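# Four arms sort stickered items into matching containers

## Task

Put every item into the container whose color matches the color of the sticker on that item.

## Robot and tools

Robots: four identical i2rt Big YAM arms named arm1, arm2, arm3 and arm4. Each has six revolute joints, a two-finger gripper and a camera on the wrist. With joints 1 and 6 at 0 and the hand level and pointing forward, the wrist camera rides on top of the hand and looks toward the fingertips. The hand can reach roughly 1.0 m from the joint1 axis. Room cameras, fixed and not on any robot: cam_room_a1, cam_room_a2, cam_room_b1, cam_room_b2. Wrist cameras: arm1_cam_wrist to arm4_cam_wrist.

Frames: every pose is in a single scene frame, origin on the floor, +z up, lengths in metres, orientations as quaternions in w,x,y,z order. Foot (base_link) poses, each foot facing along its own +x: arm1 x=-0.644 y=+1.377 z=+0.914 quat_wxyz=(+0.682, +0.007, +0.004, +0.731); arm2 x=-0.655 y=-0.555 z=+0.928 quat_wxyz=(+0.747, +0.002, +0.000, -0.665); arm3 x=+0.651 y=-1.332 z=+0.868 quat_wxyz=(+0.663, -0.004, -0.006, -0.748); arm4 x=+0.648 y=+0.477 z=+0.879 quat_wxyz=(+0.687, +0.001, +0.003, +0.727). The point called hand lies between the finger pads, about 1 cm short of the tips; the fingers point along the hand's +z and open and close along its y. hand_target is the hand pose that the joint targets currently held would give. Reported hand positions may be off, more so at long reach.

Tool move: one action for any subset of arms. Each arm is its own key (arm1..arm4) holding an object with "joints", "target" (plus optional "speed"), or both; arms left out get nothing new but may still push toward older targets. "joints" maps joint names to absolute targets: joint1_rad -2.879 to 2.879 (base yaw, positive counter-clockwise seen from above, 0 along the foot's facing); joint2_rad 0 to 3.141 (shoulder, 0 upper arm pointing back, positive raises then swings forward); joint3_rad 0 to 3.019 (elbow, 0 folded, positive opens); joint4_rad -1.692 to 1.57 (hand pitch, positive tips fingers up); joint5_rad -1.57 to 1.57 (sideways hand swing, positive to the arm's right); joint6_rad -2.094 to 2.094 (hand roll, positive clockwise viewed from behind); gripper_m 0 to 0.093, the fingertip gap in metres. "target" is one list of seven numbers [x, y, z, qw, qx, qy, qz], an absolute hand pose in the scene frame (same form as the printed hand line); the hand travels a straight line to it starting from its current hand_target. With "target", "joints" may contain only gripper_m. "speed" is that line's top speed, 0.002 to 0.5 m/s, default 0.25, and rotation is capped at twice that in rad/s; it is refused without "target". "cameras" is a list of camera names or ["all"]; [] gives none. Unknown keys make a call invalid; out-of-range values get it refused, and then the rest of your queued move, wait and finished_scene calls in that reply are skipped.

Motion behaviour: all motions in one call start together; all hand lines finish together, paced by the slowest. A hand path lasts 0.5 to 10 s and an action at most 15 s. Paths ignore obstacles and other arms. Each step the goal is clipped to 100 mm and 20 degrees from the measured hand, solved by damped IK (position favoured), so the hand lags, drifts and can end a centimetre or more off, and may overshoot speed when the arm is nearly straight. Joint-space moves can swing wide since joints move at different rates.

Results: each robot's state; a "move" line such as "move: arm1 done; arm2 time_out"; joint_status and hand_status per motion. off_target: resting away from the target, maybe still pushing. time_out: the joints keep nearby targets and keep pushing (listed in on_its_own); send the reported positions to relax them. "joint command not followed" or "pose unreachable": a self and inter-arm collision check withheld the targets, and the arm may keep trying until given new ones. Arms not named appear under "as last shown" with status "not commanded". Joint velocities are in rad/s (gripper m/s); "within noise" means still. Joint torques are in N m, in joint order, include gravity and offsets, and numbers 3 and 4 wrap at ±28. A move with no action shows full state, all images and the scene number. Camera frames can be slightly older than the state.

Gripper: gripping a hard part at full force reads up to about 0.005 m below its width (some grippers read up to 0.002 wider). Closed on nothing it reads 0.000 to 0.003. For a firm grip aim about 0.005 m under the width at first contact, deeper for soft, small or round items; too small crushes yielding things. To release, command well above the reading. Pad force is about 50 to 64 N per finger.

Other tools: wait(seconds 0 to 10, optional cameras) lets time pass with no new command. zoom_image(camera, region [x0, y0, x1, y1] in pixels from top-left, at most 504 by 504) enlarges part of that camera's newest image. read_manual(section "licences") only returns licence text. finished_scene(scene) ends the current scene for good, given its number; the items must stay packed without help.

Avoid: knocking items off the work area or to the floor; dropping parts from height or releasing them while moving; slamming into fixed or heavy things; hard contact between arms, including closing a gripper on another arm's fingers (the collision check can be late and ignores fingers, gripper housings and cameras). Arms keep pushing after contact, and holding loads, stretching out or pushing at unreachable poses heats motors: a MOTOR HOT line appears at 85 °C, and at 100 °C the arm drops limp for 30 to 60 s, with keys marked limit_stop_at_motor_heat to be resent afterwards. Loose objects may get brief nudges. The scene keeps running while you think, holding your last command; smooth, low-effort, quick motion is better.

Each tool is called after ">>>" as name(argument=value, ...), one argument or row to a line, values as JSON.

## Session

>>> move(
)

Scene clock: 0.00 s.
Joint torques (N m): no reading
Motor temperatures (°C): arm1=[21 23 25 23 21 21 21] | arm2=[23 24 24 22 22 20 23] | arm3=[24 23 23 23 24 23 23] | arm4=[22 21 21 22 24 21 24]
Heat: arm1: hottest joint3_rad 25 °C; arm2: hottest joint2_rad 24 °C; arm3: hottest joint1_rad 24 °C; arm4: hottest joint5_rad 24 °C.
Joint velocities: within noise
arm1.joint_positions: joint1_rad=-0.168 joint2_rad=+0.560 joint3_rad=+1.361 joint4_rad=-1.410 joint5_rad=+0.240 joint6_rad=+0.692 gripper_m=+0.09396
arm1.joint_status: not commanded
arm1.hand: x=-0.5739 y=+1.5732 z=+1.4376 quat_wxyz=(-0.303, +0.280, -0.837, -0.359) (m; scene frame)
arm1.hand_target: x=-0.5739 y=+1.5706 z=+1.4504 quat_wxyz=(-0.308, +0.276, -0.832, -0.370) (m; scene frame)
arm1.hand_status: not commanded
arm2.joint_positions: joint1_rad=+0.198 joint2_rad=+0.483 joint3_rad=+1.641 joint4_rad=-1.210 joint5_rad=-0.086 joint6_rad=-0.484 gripper_m=+0.09396
arm2.joint_status: not commanded
arm2.hand: x=-0.6060 y=-0.6654 z=+1.6315 quat_wxyz=(-0.468, -0.246, -0.683, +0.505) (m; scene frame)
arm2.hand_target: x=-0.6080 y=-0.6596 z=+1.6377 quat_wxyz=(-0.472, -0.243, -0.677, +0.510) (m; scene frame)
arm2.hand_status: not commanded
arm3.joint_positions: joint1_rad=+0.130 joint2_rad=+0.645 joint3_rad=+1.695 joint4_rad=-1.138 joint5_rad=+0.075 joint6_rad=+0.392 gripper_m=+0.09396
arm3.joint_status: not commanded
arm3.hand: x=+0.6384 y=-1.5186 z=+1.5920 quat_wxyz=(-0.552, -0.621, -0.389, +0.398) (m; scene frame)
arm3.hand_target: x=+0.6384 y=-1.5137 z=+1.6002 quat_wxyz=(-0.558, -0.615, -0.384, +0.402) (m; scene frame)
arm3.hand_status: not commanded
arm4.joint_positions: joint1_rad=+0.147 joint2_rad=+0.437 joint3_rad=+1.709 joint4_rad=-1.566 joint5_rad=+0.245 joint6_rad=+0.670 gripper_m=+0.09396
arm4.joint_status: not commanded
arm4.hand: x=+0.6821 y=+0.5397 z=+1.5256 quat_wxyz=(-0.292, +0.355, -0.719, -0.522) (m; scene frame)
arm4.hand_target: x=+0.6830 y=+0.5357 z=+1.5308 quat_wxyz=(-0.294, +0.352, -0.714, -0.529) (m; scene frame)
arm4.hand_status: not commanded
pictures: arm1_cam_wrist, arm2_cam_wrist, arm3_cam_wrist, arm4_cam_wrist, cam_room_a1, cam_room_a2, cam_room_b1, cam_room_b2
Images, in order (width x height): arm1_cam_wrist 672x504, arm2_cam_wrist 672x504, arm3_cam_wrist 672x504, arm4_cam_wrist 672x504, cam_room_a1 672x504, cam_room_a2 672x504, cam_room_b1 672x504, cam_room_b2 672x504.

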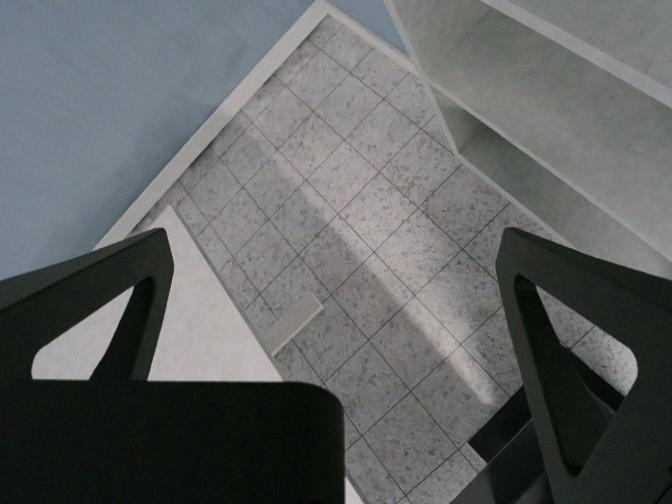

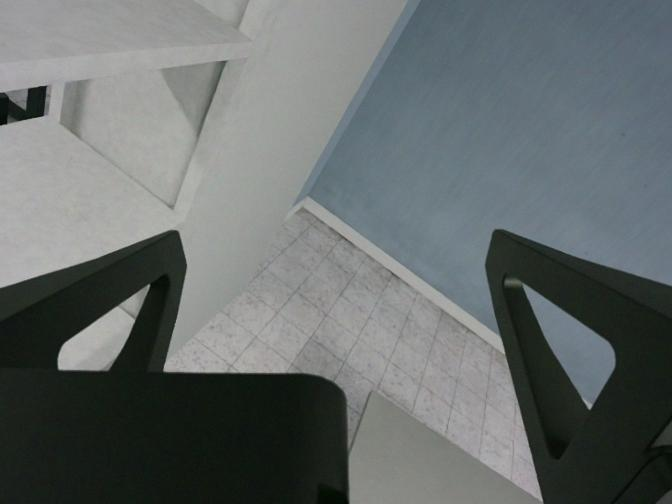

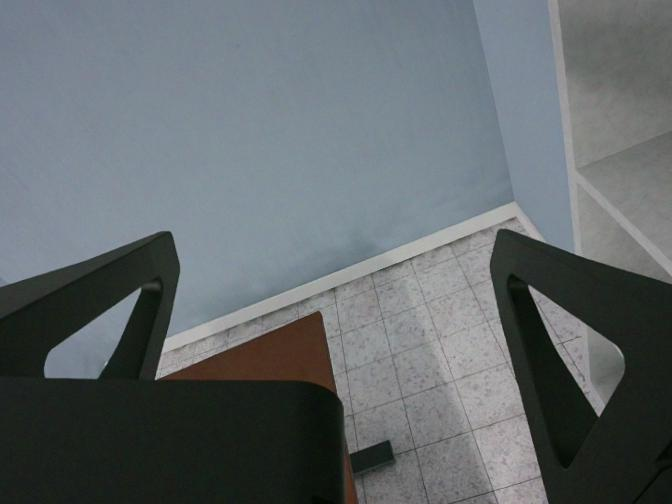

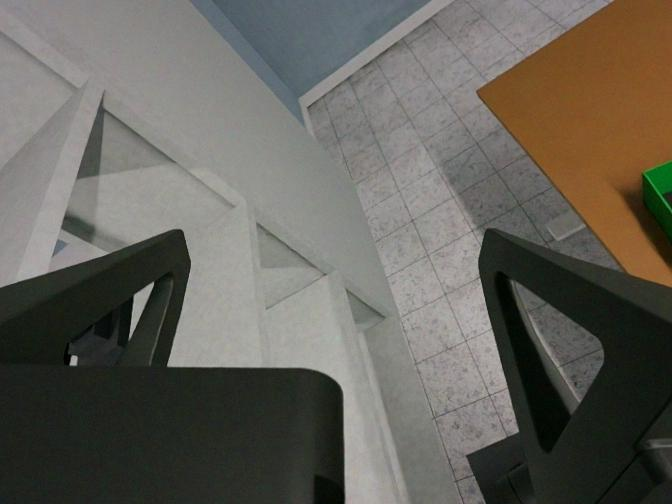

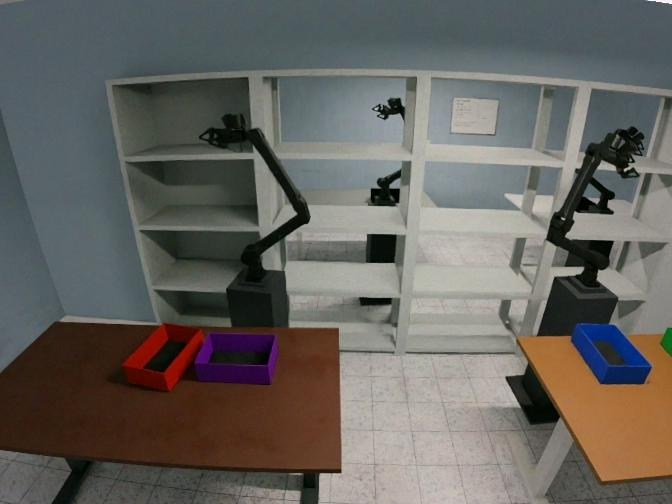

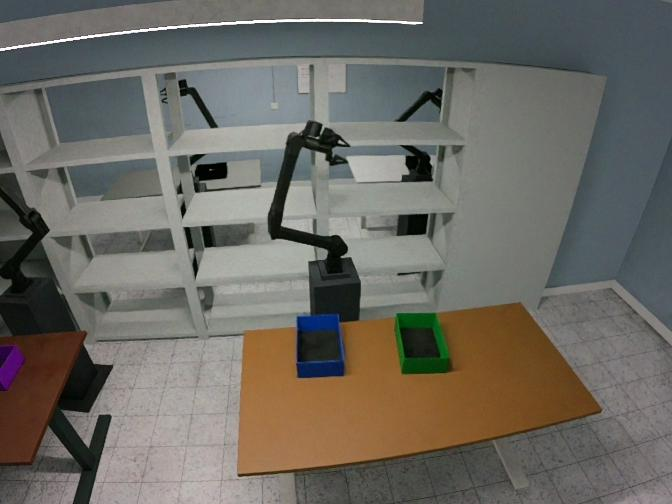

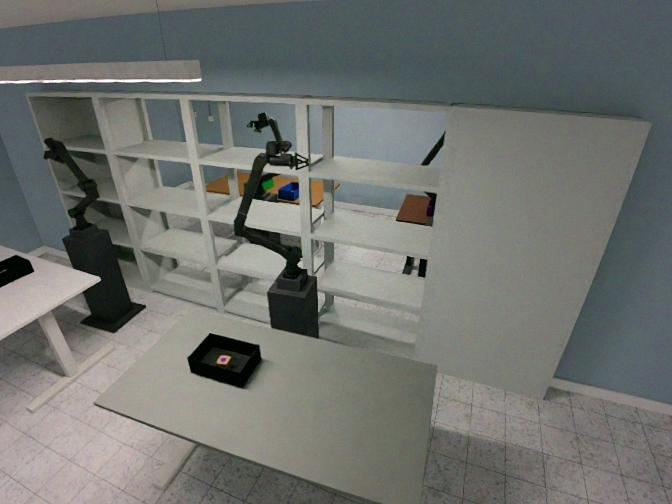

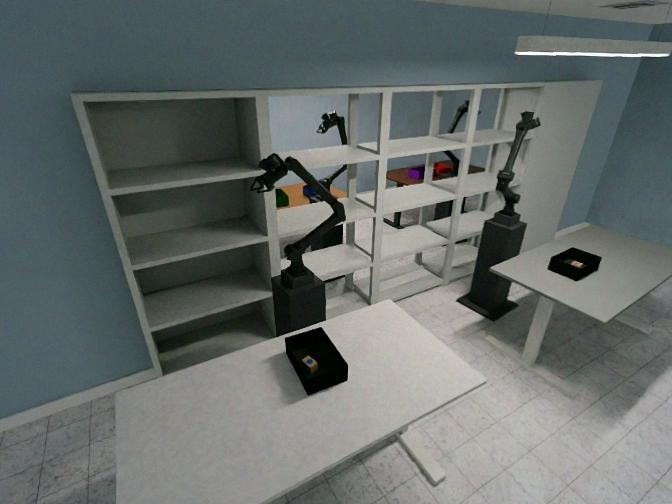

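>>> move(
  arm1={"joints":{"joint1_rad":1.5,"joint2_rad":1.028,"joint3_rad":1.504,"joint4_rad":-1.524,"joint5_rad":0,"joint6_rad":0}},
  arm2={"joints":{"joint1_rad":-1.686,"joint2_rad":1.028,"joint3_rad":1.504,"joint4_rad":-1.524,"joint5_rad":0,"joint6_rad":0}},
  arm3={"joints":{"joint1_rad":1.691,"joint2_rad":1.028,"joint3_rad":1.504,"joint4_rad":-1.524,"joint5_rad":0,"joint6_rad":0}},
  arm4={"joints":{"joint1_rad":-1.627,"joint2_rad":1.028,"joint3_rad":1.504,"joint4_rad":-1.524,"joint5_rad":0,"joint6_rad":0}},
  cameras=["arm1_cam_wrist","arm2_cam_wrist","arm3_cam_wrist","arm4_cam_wrist"],
)

Scene clock: 9.10 s.
Joint torques (N m): arm1=[-1.67 -3.25 12.46 0.79 0.09 -0.04] | arm2=[0.67 -7.71 11.49 1.14 -0.04 0.2] | arm3=[1.85 -5.3 10.52 0.66 0.12 -0.12] | arm4=[0.85 -6.59 10.39 0.98 0.06 -0.1]
Motor temperatures (°C): arm1=[21 23 26 23 21 21 21] | arm2=[23 24 25 22 22 20 23] | arm3=[24 23 24 23 24 23 23] | arm4=[22 21 22 22 24 21 24]
Heat: arm1: hottest joint3_rad 26 °C; arm2: hottest joint3_rad 25 °C; arm3: hottest joint1_rad 24 °C; arm4: hottest joint5_rad 24 °C.
move: arm1 done; arm2 done; arm3 done; arm4 done
Joint velocities: within noise
arm1.joint_positions: joint1_rad=+1.496 joint2_rad=+1.034 joint3_rad=+1.482 joint4_rad=-1.513 joint5_rad=-0.002 joint6_rad=+0.008 gripper_m=+0.09399
arm1.joint_status: all done
arm1.hand: x=-0.9876 y=+1.3782 z=+1.3587 quat_wxyz=(+0.000, +0.966, -0.006, -0.258) (m; scene frame)
arm1.hand_target: x=-0.9844 y=+1.3772 z=+1.3693 quat_wxyz=(-0.001, +0.964, -0.001, -0.266) (m; scene frame)
arm1.hand_status: not commanded
arm2.joint_positions: joint1_rad=-1.685 joint2_rad=+1.037 joint3_rad=+1.492 joint4_rad=-1.509 joint5_rad=+0.000 joint6_rad=-0.014 gripper_m=+0.09398
arm2.joint_status: all done
arm2.hand: x=-1.0093 y=-0.5573 z=+1.3708 quat_wxyz=(+0.003, -0.967, -0.009, +0.255) (m; scene frame)
arm2.hand_target: x=-1.0036 y=-0.5569 z=+1.3776 quat_wxyz=(+0.001, -0.966, -0.001, +0.258) (m; scene frame)
arm2.hand_status: not commanded
arm3.joint_positions: joint1_rad=+1.683 joint2_rad=+1.023 joint3_rad=+1.481 joint4_rad=-1.517 joint5_rad=-0.003 joint6_rad=+0.007 gripper_m=+0.09398
arm3.joint_status: all done
arm3.hand: x=+0.9971 y=-1.3286 z=+1.3100 quat_wxyz=(-0.254, -0.005, -0.967, +0.006) (m; scene frame)
arm3.hand_target: x=+0.9982 y=-1.3261 z=+1.3178 quat_wxyz=(-0.259, +0.002, -0.966, +0.007) (m; scene frame)
arm3.hand_status: not commanded
arm4.joint_positions: joint1_rad=-1.627 joint2_rad=+1.035 joint3_rad=+1.475 joint4_rad=-1.528 joint5_rad=+0.000 joint6_rad=+0.014 gripper_m=+0.09398
arm4.joint_status: all done
arm4.hand: x=+0.9975 y=+0.4784 z=+1.3116 quat_wxyz=(-0.237, -0.006, -0.971, +0.000) (m; scene frame)
arm4.hand_target: x=+0.9978 y=+0.4786 z=+1.3274 quat_wxyz=(-0.256, +0.001, -0.967, +0.001) (m; scene frame)
arm4.hand_status: not commanded
pictures: arm1_cam_wrist, arm2_cam_wrist, arm3_cam_wrist, arm4_cam_wrist
Images, in order (width x height): arm1_cam_wrist 672x504, arm2_cam_wrist 672x504, arm3_cam_wrist 672x504, arm4_cam_wrist 672x504.

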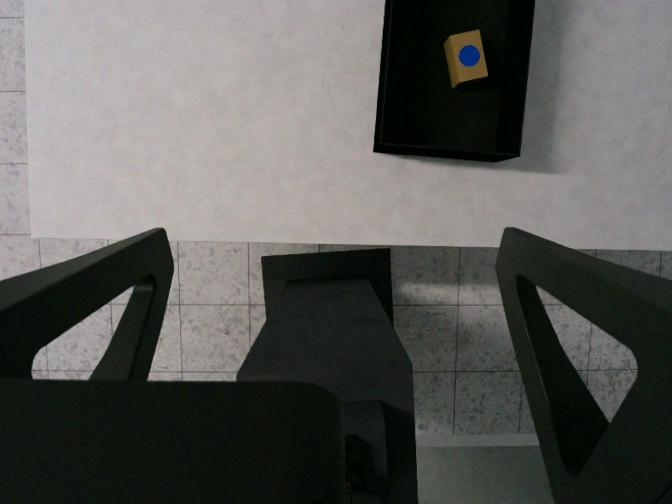

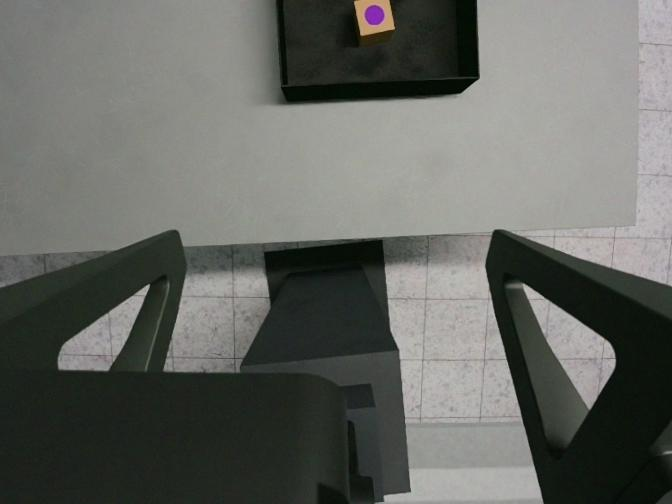

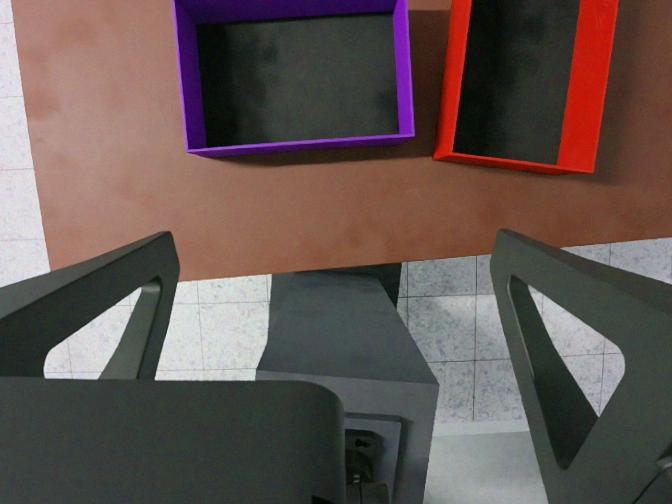

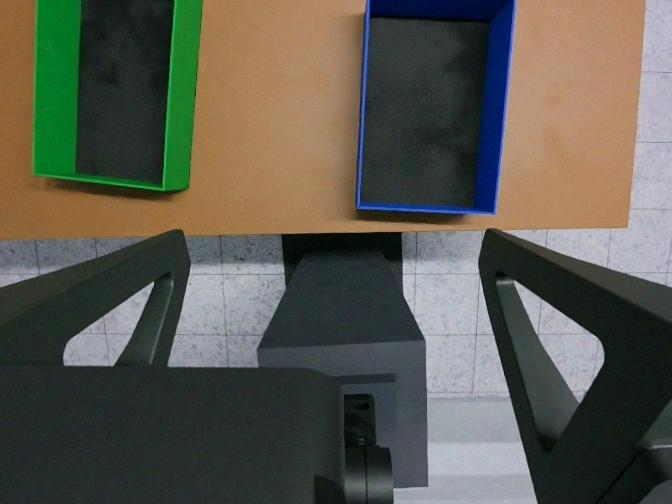

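>>> move(
  arm1={"target":[-1.205,1.587,0.95,0,0.9945,0.1045,0],"speed":0.4},
  arm2={"target":[-1.288,-0.494,0.95,0,0.999,0.0436,0],"speed":0.4},
  cameras=["arm1_cam_wrist","arm2_cam_wrist"],
)

Scene clock: 45.67 s.
Joint torques (N m): arm1=[-2.32 -18.14 13.81 0.06 0.03 -0.07] | arm2=[0.03 -22.95 13.76 0.06 0.11 -0.09] | arm3=[1.73 -5.42 10.56 0.68 0.13 -0.11] | arm4=[0.91 -6.53 10.36 0.84 0.1 -0.1]
Motor temperatures (°C): arm1=[21 24 29 23 21 21 21] | arm2=[23 24 29 22 22 20 23] | arm3=[24 24 28 23 24 23 23] | arm4=[22 21 28 22 24 21 24]
Heat: arm1: hottest joint3_rad 29 °C; arm2: hottest joint3_rad 29 °C; arm3: hottest joint3_rad 28 °C; arm4: hottest joint3_rad 28 °C.
move: arm1 off_target; arm2 off_target
Joint velocities: within noise
arm1.joint_positions: joint1_rad=+1.152 joint2_rad=+2.060 joint3_rad=+1.560 joint4_rad=-1.143 joint5_rad=+0.003 joint6_rad=-0.556 gripper_m=+0.09399
arm1.joint_status: not commanded
arm1.hand: x=-1.1850 y=+1.5762 z=+0.9252 quat_wxyz=(+0.013, +0.994, +0.103, +0.026) (m; scene frame)
arm1.hand_target: x=-1.2037 y=+1.5866 z=+0.9505 quat_wxyz=(+0.000, +0.995, +0.104, +0.000) (m; scene frame)
arm1.hand_status: off_target (0.034 m and 3.3 deg from the pose sent, 0.508 m and 32.4 deg at the start)
arm2.joint_positions: joint1_rad=-1.776 joint2_rad=+2.126 joint3_rad=+1.693 joint4_rad=-1.169 joint5_rad=-0.006 joint6_rad=-0.169 gripper_m=+0.09398
arm2.joint_status: not commanded
arm2.hand: x=-1.2709 y=-0.5017 z=+0.9353 quat_wxyz=(-0.004, -0.999, -0.040, -0.016) (m; scene frame)
arm2.hand_target: x=-1.2871 y=-0.4940 z=+0.9502 quat_wxyz=(+0.000, -0.999, -0.043, +0.000) (m; scene frame)
arm2.hand_status: off_target (0.024 m and 1.9 deg from the pose sent, 0.509 m and 29.8 deg at the start)
arm3, arm4: as last shown
pictures: arm1_cam_wrist, arm2_cam_wrist
Images, in order (width x height): arm1_cam_wrist 672x504, arm2_cam_wrist 672x504.

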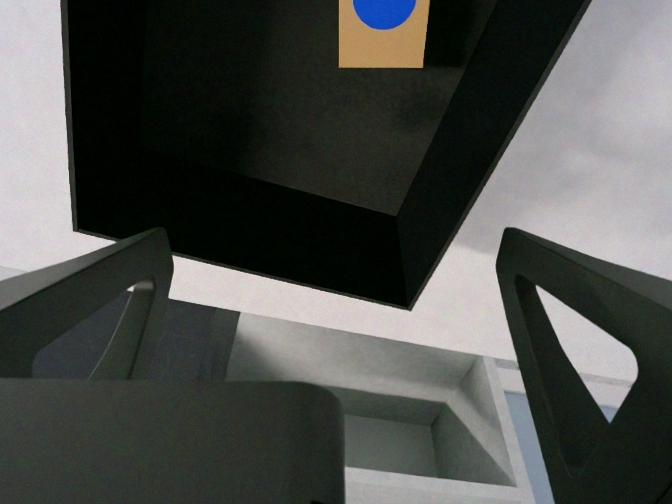

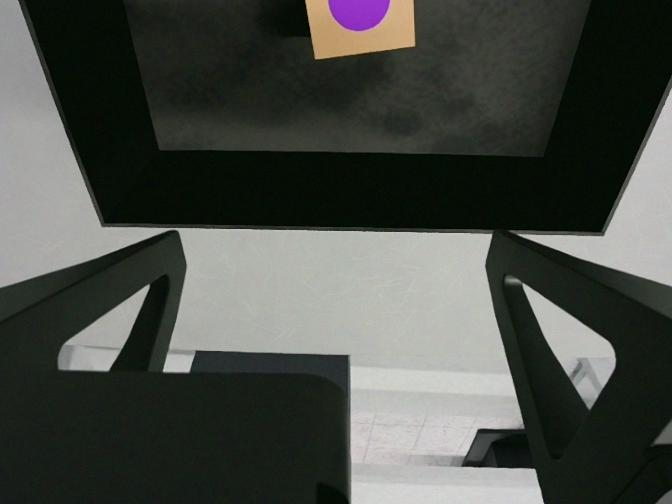

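>>> move(
  arm1={"target":[-1.238,1.604,0.885,-0.0027,-0.9942,-0.1045,0.0261],"speed":0.25},
  arm2={"target":[-1.319,-0.484,0.878,-0.0018,-0.9944,-0.1045,0.0174],"speed":0.25},
  cameras=["arm1_cam_wrist","arm2_cam_wrist"],
)

Scene clock: 72.70 s.
Joint torques (N m): arm1=[-2.61 -18.78 13.27 0.94 -0.11 -0.05] | arm2=[0.09 -23.24 13.35 1.01 -0.23 -0.07] | arm3=[1.73 -5.42 10.56 0.68 0.13 -0.11] | arm4=[0.73 -6.12 10.43 0.92 0.09 -0.08]
Motor temperatures (°C): arm1=[21 26 31 23 21 21 21] | arm2=[23 26 30 22 22 20 23] | arm3=[24 24 29 23 24 23 23] | arm4=[22 21 30 22 24 21 24]
Heat: arm1: hottest joint3_rad 31 °C; arm2: hottest joint3_rad 30 °C; arm3: hottest joint3_rad 29 °C; arm4: hottest joint3_rad 30 °C.
move: arm1 off_target; arm2 off_target
Joint velocities: within noise
arm1.joint_positions: joint1_rad=+1.140 joint2_rad=+2.193 joint3_rad=+1.615 joint4_rad=-1.031 joint5_rad=-0.023 joint6_rad=-0.571 gripper_m=+0.09399
arm1.joint_status: not commanded
arm1.hand: x=-1.2145 y=+1.5897 z=+0.8659 quat_wxyz=(+0.017, +0.994, +0.104, +0.004) (m; scene frame)
arm1.hand_target: x=-1.2367 y=+1.6036 z=+0.8860 quat_wxyz=(+0.002, +0.994, +0.105, -0.026) (m; scene frame)
arm1.hand_status: off_target (0.033 m and 3.8 deg from the pose sent, 0.072 m and 6.1 deg at the start)
arm2.joint_positions: joint1_rad=-1.790 joint2_rad=+2.261 joint3_rad=+1.747 joint4_rad=-1.066 joint5_rad=-0.010 joint6_rad=-0.304 gripper_m=+0.09398
arm2.joint_status: not commanded
arm2.hand: x=-1.2972 y=-0.4906 z=+0.8704 quat_wxyz=(-0.004, -0.995, -0.101, -0.005) (m; scene frame)
arm2.hand_target: x=-1.3180 y=-0.4839 z=+0.8787 quat_wxyz=(-0.001, -0.994, -0.104, +0.018) (m; scene frame)
arm2.hand_status: off_target (0.024 m and 2.6 deg from the pose sent, 0.077 m and 8.3 deg at the start)
arm3, arm4: as last shown
pictures: arm1_cam_wrist, arm2_cam_wrist
Images, in order (width x height): arm1_cam_wrist 672x504, arm2_cam_wrist 672x504.

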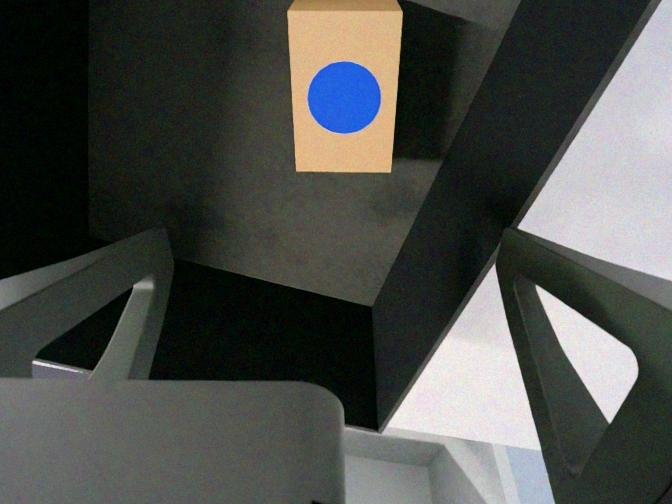

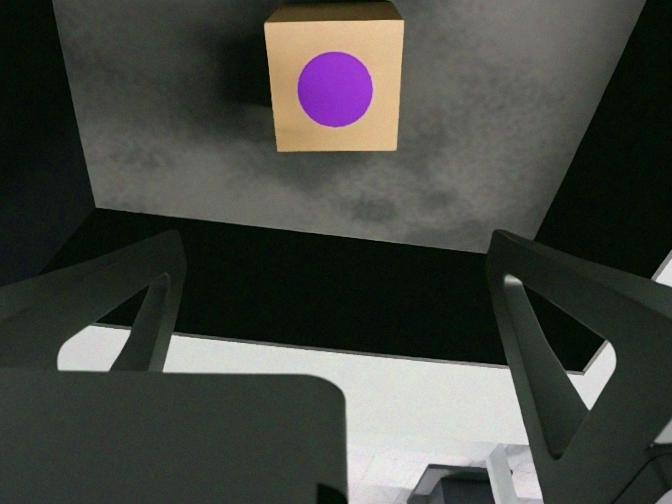

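>>> move(
  arm1={"target":[-1.2424,1.6065,0.82,-0.0027,-0.9942,-0.1045,0.0261],"speed":0.15},
  arm2={"target":[-1.326,-0.4855,0.808,-0.0018,-0.9944,-0.1045,0.0174],"speed":0.15},
  cameras=["arm1_cam_wrist","arm2_cam_wrist"],
)

Scene clock: 88.57 s.
Joint torques (N m): arm1=[-2.02 -18.96 12.19 0.77 -0.16 -0.07] | arm2=[0.32 -23.65 12.6 1.22 -0.22 -0.05] | arm3=[1.79 -5.42 10.52 0.65 0.13 -0.11] | arm4=[0.79 -6.65 10.25 0.83 0.06 -0.08]
Motor temperatures (°C): arm1=[21 25 33 23 21 21 21] | arm2=[23 27 32 22 22 20 23] | arm3=[24 24 30 23 24 23 23] | arm4=[22 21 31 22 24 21 24]
Heat: arm1: hottest joint3_rad 33 °C; arm2: hottest joint3_rad 32 °C; arm3: hottest joint3_rad 30 °C; arm4: hottest joint3_rad 31 °C.
move: arm1 off_target; arm2 off_target
Joint velocities: within noise
arm1.joint_positions: joint1_rad=+1.140 joint2_rad=+2.295 joint3_rad=+1.616 joint4_rad=-0.924 joint5_rad=-0.023 joint6_rad=-0.573 gripper_m=+0.09399
arm1.joint_status: not commanded
arm1.hand: x=-1.2200 y=+1.5915 z=+0.8052 quat_wxyz=(+0.015, +0.994, +0.105, +0.001) (m; scene frame)
arm1.hand_target: x=-1.2413 y=+1.6062 z=+0.8210 quat_wxyz=(+0.002, +0.994, +0.104, -0.026) (m; scene frame)
arm1.hand_status: off_target (0.031 m and 3.4 deg from the pose sent, 0.056 m and 3.8 deg at the start)
arm2.joint_positions: joint1_rad=-1.790 joint2_rad=+2.375 joint3_rad=+1.765 joint4_rad=-0.970 joint5_rad=-0.010 joint6_rad=-0.304 gripper_m=+0.09398
arm2.joint_status: not commanded
arm2.hand: x=-1.3043 y=-0.4897 z=+0.8046 quat_wxyz=(-0.004, -0.995, -0.101, -0.004) (m; scene frame)
arm2.hand_target: x=-1.3250 y=-0.4855 z=+0.8088 quat_wxyz=(-0.002, -0.994, -0.104, +0.018) (m; scene frame)
arm2.hand_status: off_target (0.022 m and 2.5 deg from the pose sent, 0.069 m and 2.6 deg at the start)
arm3, arm4: as last shown
pictures: arm1_cam_wrist, arm2_cam_wrist
Images, in order (width x height): arm1_cam_wrist 672x504, arm2_cam_wrist 672x504.

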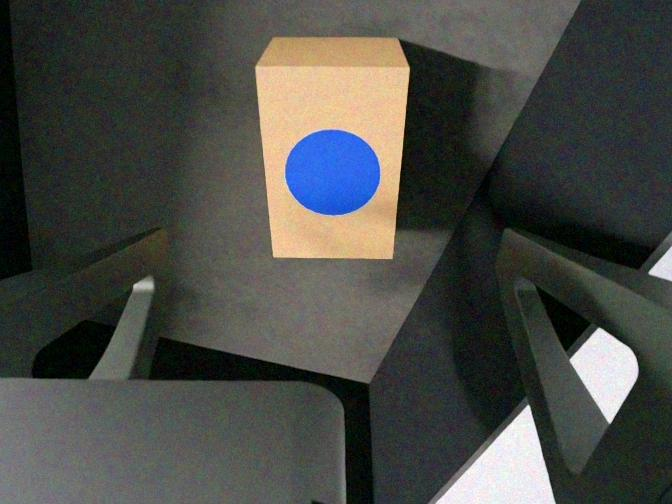

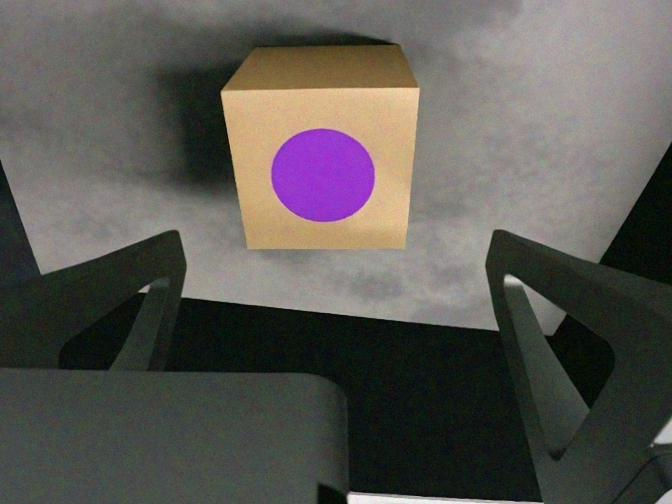

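>>> move(
  arm1={"target":[-1.2453,1.6054,0.757,-0.0027,-0.9942,-0.1045,0.0261],"speed":0.12},
  arm2={"target":[-1.326,-0.491,0.751,-0.0018,-0.9944,-0.1045,0.0174],"speed":0.12},
  cameras=["arm1_cam_wrist","arm2_cam_wrist"],
)

Scene clock: 111.60 s.
Joint torques (N m): arm1=[-2.37 -18.78 11.71 0.88 0.03 -0.06] | arm2=[1.14 -23.53 11.97 1.22 -0.22 0.04] | arm3=[1.67 -5.54 10.55 0.66 0.13 -0.12] | arm4=[0.85 -6.77 10.28 0.94 0.07 -0.11]
Motor temperatures (°C): arm1=[21 26 32 23 21 21 21] | arm2=[23 27 31 22 22 20 23] | arm3=[24 24 30 23 24 23 23] | arm4=[22 21 32 22 24 21 24]
Heat: arm1: hottest joint3_rad 32 °C; arm2: hottest joint3_rad 31 °C; arm3: hottest joint3_rad 30 °C; arm4: hottest joint3_rad 32 °C.
move: arm1 off_target; arm2 off_target
Joint velocities: within noise
arm1.joint_positions: joint1_rad=+1.142 joint2_rad=+2.395 joint3_rad=+1.629 joint4_rad=-0.829 joint5_rad=-0.027 joint6_rad=-0.573 gripper_m=+0.09398
arm1.joint_status: not commanded
arm1.hand: x=-1.2236 y=+1.5905 z=+0.7487 quat_wxyz=(+0.015, +0.994, +0.106, -0.003) (m; scene frame)
arm1.hand_target: x=-1.2443 y=+1.6051 z=+0.7579 quat_wxyz=(+0.003, +0.994, +0.104, -0.026) (m; scene frame)
arm1.hand_status: off_target (0.028 m and 3.0 deg from the pose sent, 0.056 m and 3.4 deg at the start)
arm2.joint_positions: joint1_rad=-1.790 joint2_rad=+2.464 joint3_rad=+1.778 joint4_rad=-0.887 joint5_rad=-0.010 joint6_rad=-0.304 gripper_m=+0.09398
arm2.joint_status: not commanded
arm2.hand: x=-1.3060 y=-0.4894 z=+0.7523 quat_wxyz=(-0.004, -0.995, -0.101, -0.001) (m; scene frame)
arm2.hand_target: x=-1.3250 y=-0.4911 z=+0.7515 quat_wxyz=(-0.002, -0.994, -0.104, +0.017) (m; scene frame)
arm2.hand_status: off_target (0.020 m and 2.2 deg from the pose sent, 0.058 m and 2.5 deg at the start)
arm3, arm4: as last shown
pictures: arm1_cam_wrist, arm2_cam_wrist
Images, in order (width x height): arm1_cam_wrist 672x504, arm2_cam_wrist 672x504.

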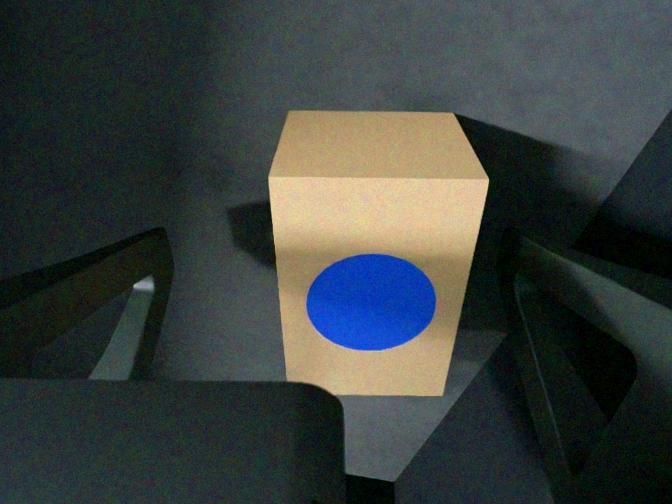

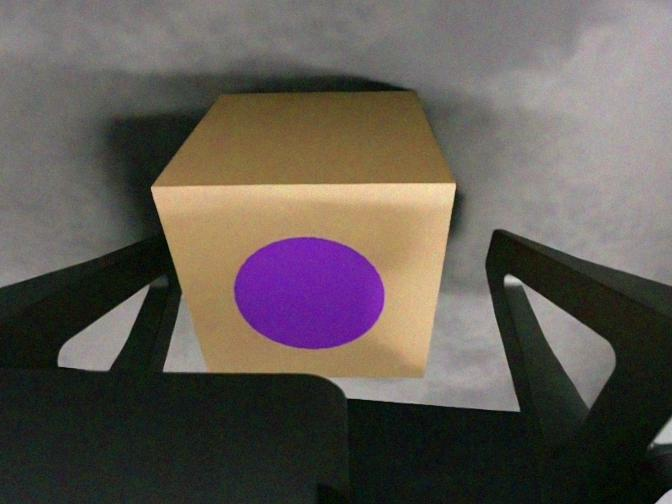

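>>> move(
  arm1={"target":[-1.241,1.615,0.752,-0.0027,-0.9942,-0.1045,0.0261],"speed":0.1},
  arm2={"target":[-1.329,-0.501,0.749,-0.0018,-0.9944,-0.1045,0.0174],"speed":0.1},
  cameras=["arm1_cam_wrist","arm2_cam_wrist"],
)

Scene clock: 127.97 s.
Joint torques (N m): arm1=[-3.66 -18.43 11.66 0.85 0.02 -0.07] | arm2=[1.2 -22.83 12.16 1.2 -0.22 0.19] | arm3=[1.9 -5.42 10.55 0.69 0.13 -0.11] | arm4=[0.62 -6.83 10.45 0.88 0.08 -0.1]
Motor temperatures (°C): arm1=[21 26 32 23 21 21 21] | arm2=[23 27 32 22 22 20 23] | arm3=[24 24 31 23 24 23 23] | arm4=[22 21 33 22 24 21 24]
Heat: arm1: hottest joint3_rad 32 °C; arm2: hottest joint3_rad 32 °C; arm3: hottest joint3_rad 31 °C; arm4: hottest joint3_rad 33 °C.
move: arm1 off_target; arm2 off_target
Joint velocities: within noise
arm1.joint_positions: joint1_rad=+1.136 joint2_rad=+2.395 joint3_rad=+1.629 joint4_rad=-0.821 joint5_rad=-0.027 joint6_rad=-0.585 gripper_m=+0.09398
arm1.joint_status: not commanded
arm1.hand: x=-1.2242 y=+1.5945 z=+0.7487 quat_wxyz=(+0.014, +0.994, +0.110, -0.006) (m; scene frame)
arm1.hand_target: x=-1.2398 y=+1.6147 z=+0.7528 quat_wxyz=(+0.002, +0.994, +0.104, -0.026) (m; scene frame)
arm1.hand_status: off_target (0.027 m and 2.6 deg from the pose sent, 0.030 m and 3.0 deg at the start)
arm2.joint_positions: joint1_rad=-1.777 joint2_rad=+2.464 joint3_rad=+1.788 joint4_rad=-0.887 joint5_rad=-0.010 joint6_rad=-0.304 gripper_m=+0.09398
arm2.joint_status: not commanded
arm2.hand: x=-1.3115 y=-0.4974 z=+0.7551 quat_wxyz=(-0.003, -0.994, -0.107, +0.004) (m; scene frame)
arm2.hand_target: x=-1.3280 y=-0.5010 z=+0.7494 quat_wxyz=(-0.002, -0.994, -0.104, +0.018) (m; scene frame)
arm2.hand_status: off_target (0.019 m and 1.6 deg from the pose sent, 0.026 m and 2.2 deg at the start)
arm3, arm4: as last shown
pictures: arm1_cam_wrist, arm2_cam_wrist
Images, in order (width x height): arm1_cam_wrist 672x504, arm2_cam_wrist 672x504.

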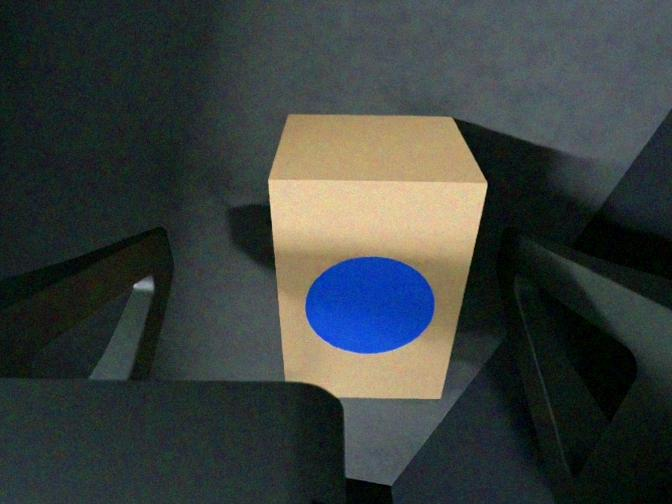

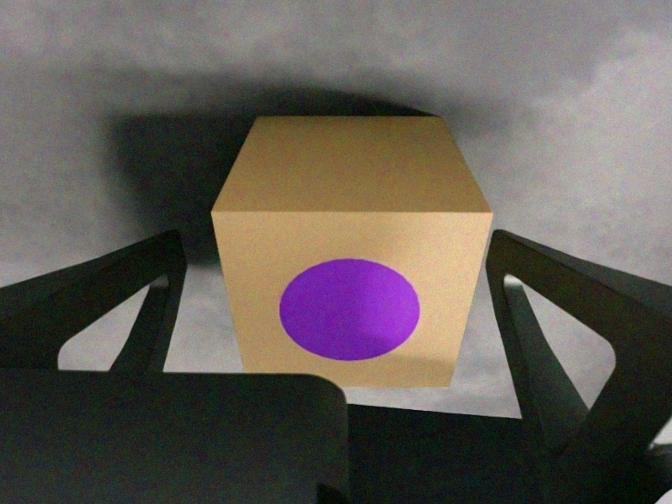

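>>> move(
  arm1={"joints":{"gripper_m":0.044}},
  arm2={"joints":{"gripper_m":0.052}},
  cameras=["arm1_cam_wrist","arm2_cam_wrist"],
)

Scene clock: 132.00 s.
Joint torques (N m): arm1=[-2.2 -18.55 11.73 0.94 0 -0.08] | arm2=[1.32 -22.77 12.14 1.18 -0.2 0.19] | arm3=[1.79 -5.36 10.55 0.65 0.12 -0.12] | arm4=[0.73 -6.53 10.17 0.91 0.05 -0.1]
Motor temperatures (°C): arm1=[21 27 32 23 21 21 21] | arm2=[23 27 32 22 22 20 23] | arm3=[24 24 31 23 24 23 23] | arm4=[22 21 33 22 24 21 24]
Heat: arm1: hottest joint3_rad 32 °C; arm2: hottest joint3_rad 32 °C; arm3: hottest joint3_rad 31 °C; arm4: hottest joint3_rad 33 °C.
move: arm1 done; arm2 done
Joint velocities: within noise
arm1.joint_positions: joint1_rad=+1.124 joint2_rad=+2.395 joint3_rad=+1.629 joint4_rad=-0.819 joint5_rad=-0.026 joint6_rad=-0.587 gripper_m=+0.04408
arm1.joint_status: all done
arm1.hand: x=-1.2218 y=+1.6021 z=+0.7487 quat_wxyz=(+0.013, +0.994, +0.104, -0.007) (m; scene frame)
arm1.hand_target: x=-1.2399 y=+1.6147 z=+0.7528 quat_wxyz=(+0.002, +0.994, +0.104, -0.026) (m; scene frame)
arm1.hand_status: not commanded
arm2.joint_positions: joint1_rad=-1.777 joint2_rad=+2.464 joint3_rad=+1.788 joint4_rad=-0.887 joint5_rad=-0.011 joint6_rad=-0.304 gripper_m=+0.05326
arm2.joint_status: all done
arm2.hand: x=-1.3115 y=-0.4975 z=+0.7551 quat_wxyz=(-0.003, -0.994, -0.107, +0.004) (m; scene frame)
arm2.hand_target: x=-1.3280 y=-0.5011 z=+0.7494 quat_wxyz=(-0.002, -0.994, -0.104, +0.018) (m; scene frame)
arm2.hand_status: not commanded
arm3, arm4: as last shown
pictures: arm1_cam_wrist, arm2_cam_wrist
Images, in order (width x height): arm1_cam_wrist 672x504, arm2_cam_wrist 672x504.

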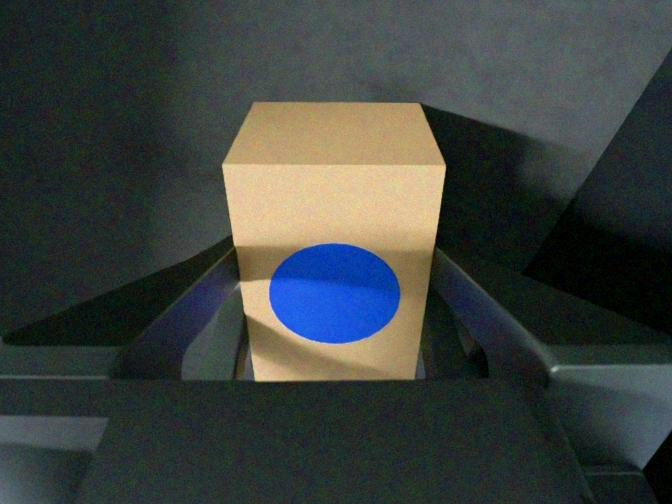

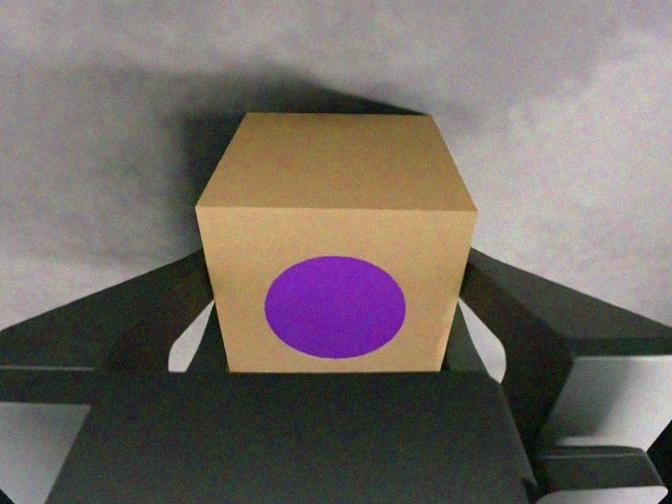

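>>> move(
  arm1={"joints":{"gripper_m":0.038}},
  arm2={"joints":{"gripper_m":0.047}},
)

Scene clock: 135.00 s.
Joint torques (N m): arm1=[-1.96 -18.61 11.63 0.87 -0.02 -0.06] | arm2=[1.2 -22.71 12.14 1.17 -0.2 0.19] | arm3=[1.85 -5.3 10.51 0.72 0.13 -0.12] | arm4=[1.03 -6.71 10.35 0.88 0.09 -0.09]
Motor temperatures (°C): arm1=[21 27 32 23 21 21 21] | arm2=[23 27 32 22 22 20 23] | arm3=[24 24 31 23 24 23 23] | arm4=[22 21 33 22 24 21 24]
Heat: arm1: hottest joint3_rad 32 °C; arm2: hottest joint3_rad 32 °C; arm3: hottest joint3_rad 31 °C; arm4: hottest joint3_rad 33 °C.
move: arm1 off_target; arm2 off_target
Joint velocities: within noise
arm1.joint_positions: joint1_rad=+1.124 joint2_rad=+2.395 joint3_rad=+1.629 joint4_rad=-0.819 joint5_rad=-0.026 joint6_rad=-0.587 gripper_m=+0.04403
arm1.joint_status: gripper_m off_target (ended at +0.04403, target +0.03800)
arm1.hand: x=-1.2218 y=+1.6021 z=+0.7487 quat_wxyz=(+0.013, +0.994, +0.104, -0.007) (m; scene frame)
arm1.hand_target: x=-1.2399 y=+1.6147 z=+0.7528 quat_wxyz=(+0.002, +0.994, +0.104, -0.026) (m; scene frame)
arm1.hand_status: not commanded
arm2.joint_positions: joint1_rad=-1.777 joint2_rad=+2.464 joint3_rad=+1.788 joint4_rad=-0.887 joint5_rad=-0.011 joint6_rad=-0.304 gripper_m=+0.05325
arm2.joint_status: gripper_m off_target (ended at +0.05325, target +0.04700)
arm2.hand: x=-1.3115 y=-0.4975 z=+0.7551 quat_wxyz=(-0.003, -0.994, -0.107, +0.004) (m; scene frame)
arm2.hand_target: x=-1.3280 y=-0.5011 z=+0.7494 quat_wxyz=(-0.002, -0.994, -0.104, +0.018) (m; scene frame)
arm2.hand_status: not commanded
arm3, arm4: as last shown
pictures: none

>>> move(
  arm1={"target":[-1.235,1.612,0.97,-0.0027,-0.9942,-0.1045,0.0261],"speed":0.25},
  arm2={"target":[-1.31,-0.501,0.97,-0.0018,-0.9944,-0.1045,0.0174],"speed":0.25},
  arm3={"joints":{"joint1_rad":-1.974,"joint2_rad":0.55,"joint3_rad":1.5,"joint4_rad":-1.5,"joint5_rad":0,"joint6_rad":0}},
  arm4={"joints":{"joint1_rad":0.642,"joint2_rad":0.433,"joint3_rad":0.623,"joint4_rad":-0.714,"joint5_rad":0,"joint6_rad":0}},
  cameras=["arm1_cam_wrist","arm2_cam_wrist","arm3_cam_wrist","arm4_cam_wrist"],
)

Scene clock: 170.00 s.
Joint torques (N m): arm1=[-2.26 -19.55 14.15 0.12 -0.03 -0.05] | arm2=[1.03 -24.35 13.03 0.16 -0.2 0.15] | arm3=[0.56 4.01 7.56 2 0.01 -0.11] | arm4=[0.97 0.03 10.36 2.03 0.11 -0.09]
Motor temperatures (°C): arm1=[21 27 32 23 21 21 22] | arm2=[23 27 31 22 22 20 24] | arm3=[24 24 31 23 24 23 23] | arm4=[22 21 34 22 24 21 24]
Heat: arm1: hottest joint3_rad 32 °C; arm2: hottest joint3_rad 31 °C; arm3: hottest joint3_rad 31 °C; arm4: hottest joint3_rad 34 °C.
move: arm1 off_target; arm2 off_target; arm3 done; arm4 done
Joint velocities: within noise
arm1.joint_positions: joint1_rad=+1.124 joint2_rad=+2.107 joint3_rad=+1.694 joint4_rad=-1.183 joint5_rad=-0.026 joint6_rad=-0.587 gripper_m=+0.04402
arm1.joint_status: not commanded
arm1.hand: x=-1.2187 y=+1.6016 z=+0.9440 quat_wxyz=(+0.015, +0.994, +0.104, -0.003) (m; scene frame)
arm1.hand_target: x=-1.2338 y=+1.6115 z=+0.9704 quat_wxyz=(+0.002, +0.994, +0.104, -0.026) (m; scene frame)
arm1.hand_status: off_target (0.032 m and 3.0 deg from the pose sent, 0.222 m and 2.5 deg at the start)
arm2.joint_positions: joint1_rad=-1.777 joint2_rad=+2.152 joint3_rad=+1.788 joint4_rad=-1.203 joint5_rad=-0.011 joint6_rad=-0.304 gripper_m=+0.05325
arm2.joint_status: not commanded
arm2.hand: x=-1.2971 y=-0.4994 z=+0.9526 quat_wxyz=(-0.003, -0.994, -0.107, +0.002) (m; scene frame)
arm2.hand_target: x=-1.3093 y=-0.5010 z=+0.9700 quat_wxyz=(-0.002, -0.994, -0.104, +0.018) (m; scene frame)
arm2.hand_status: off_target (0.022 m and 1.8 deg from the pose sent, 0.215 m and 1.6 deg at the start)
arm3.joint_positions: joint1_rad=-1.963 joint2_rad=+0.548 joint3_rad=+1.490 joint4_rad=-1.508 joint5_rad=+0.000 joint6_rad=+0.006 gripper_m=+0.09402
arm3.joint_status: all done
arm3.hand: x=+0.5041 y=-1.2411 z=+1.4278 quat_wxyz=(+0.115, -0.848, +0.228, +0.464) (m; scene frame)
arm3.hand_target: x=+0.5049 y=-1.2393 z=+1.4336 quat_wxyz=(+0.121, -0.844, +0.229, +0.470) (m; scene frame)
arm3.hand_status: not commanded
arm4.joint_positions: joint1_rad=+0.640 joint2_rad=+0.438 joint3_rad=+0.610 joint4_rad=-0.733 joint5_rad=-0.001 joint6_rad=+0.012 gripper_m=+0.09401
arm4.joint_status: all done
arm4.hand: x=+0.4608 y=+0.7041 z=+1.1653 quat_wxyz=(-0.199, +0.790, -0.376, -0.441) (m; scene frame)
arm4.hand_target: x=+0.4591 y=+0.7057 z=+1.1782 quat_wxyz=(-0.209, +0.784, -0.367, -0.454) (m; scene frame)
arm4.hand_status: not commanded
pictures: arm1_cam_wrist, arm2_cam_wrist, arm3_cam_wrist, arm4_cam_wrist
Images, in order (width x height): arm1_cam_wrist 672x504, arm2_cam_wrist 672x504, arm3_cam_wrist 672x504, arm4_cam_wrist 672x504.

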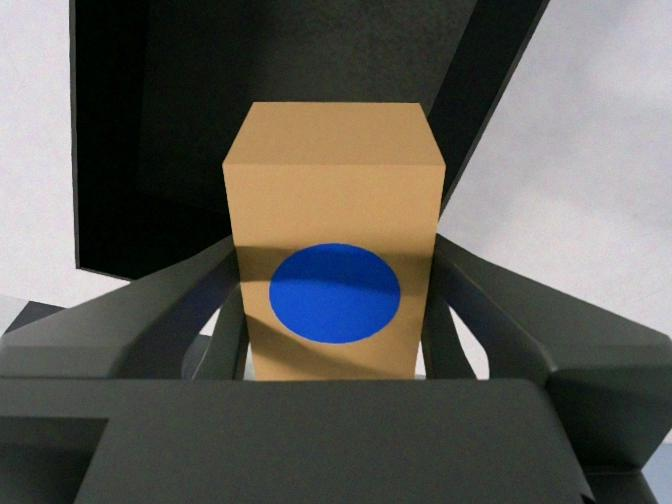

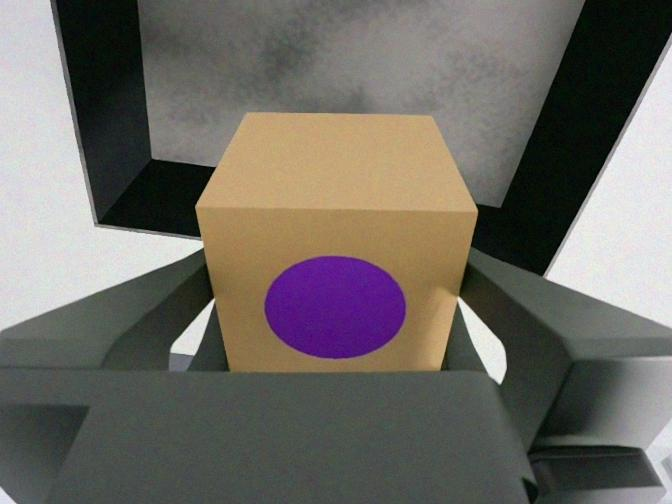

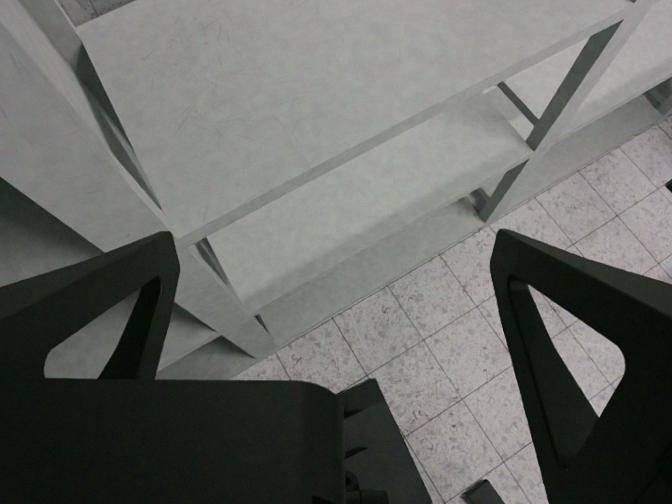

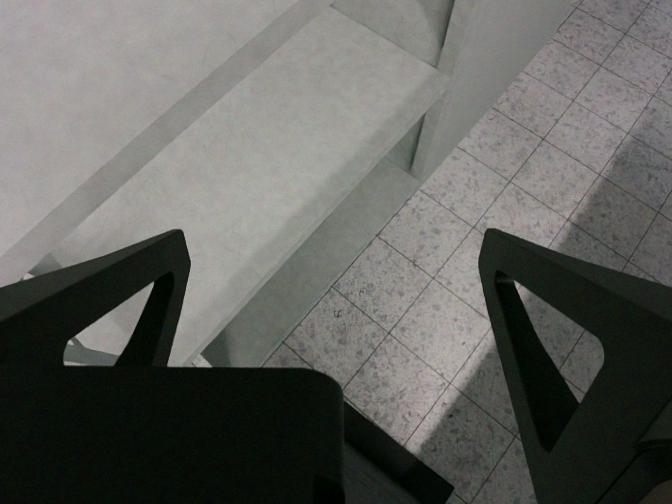

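>>> zoom_image(
  camera="arm4_cam_wrist",
  region=[0, 0, 504, 378],
)

>>> zoom_image(
  camera="arm3_cam_wrist",
  region=[400, 0, 672, 250],
)

Scaled by 1.000.

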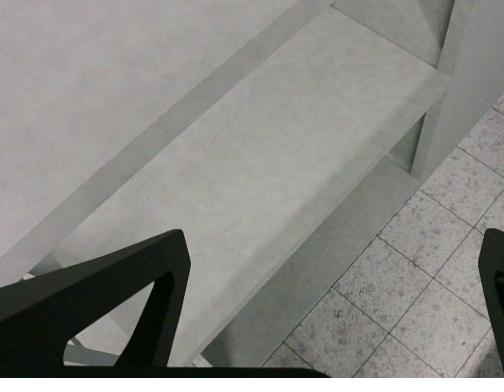

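Scaled by 1.853.

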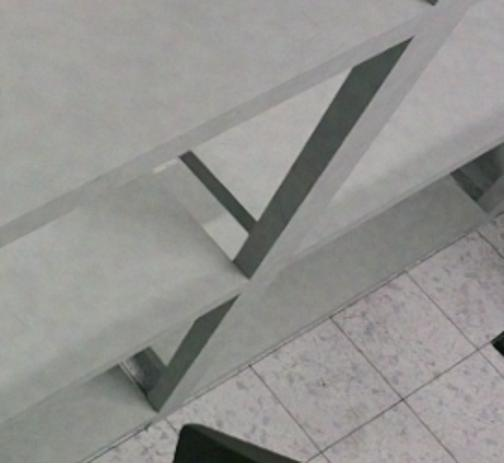

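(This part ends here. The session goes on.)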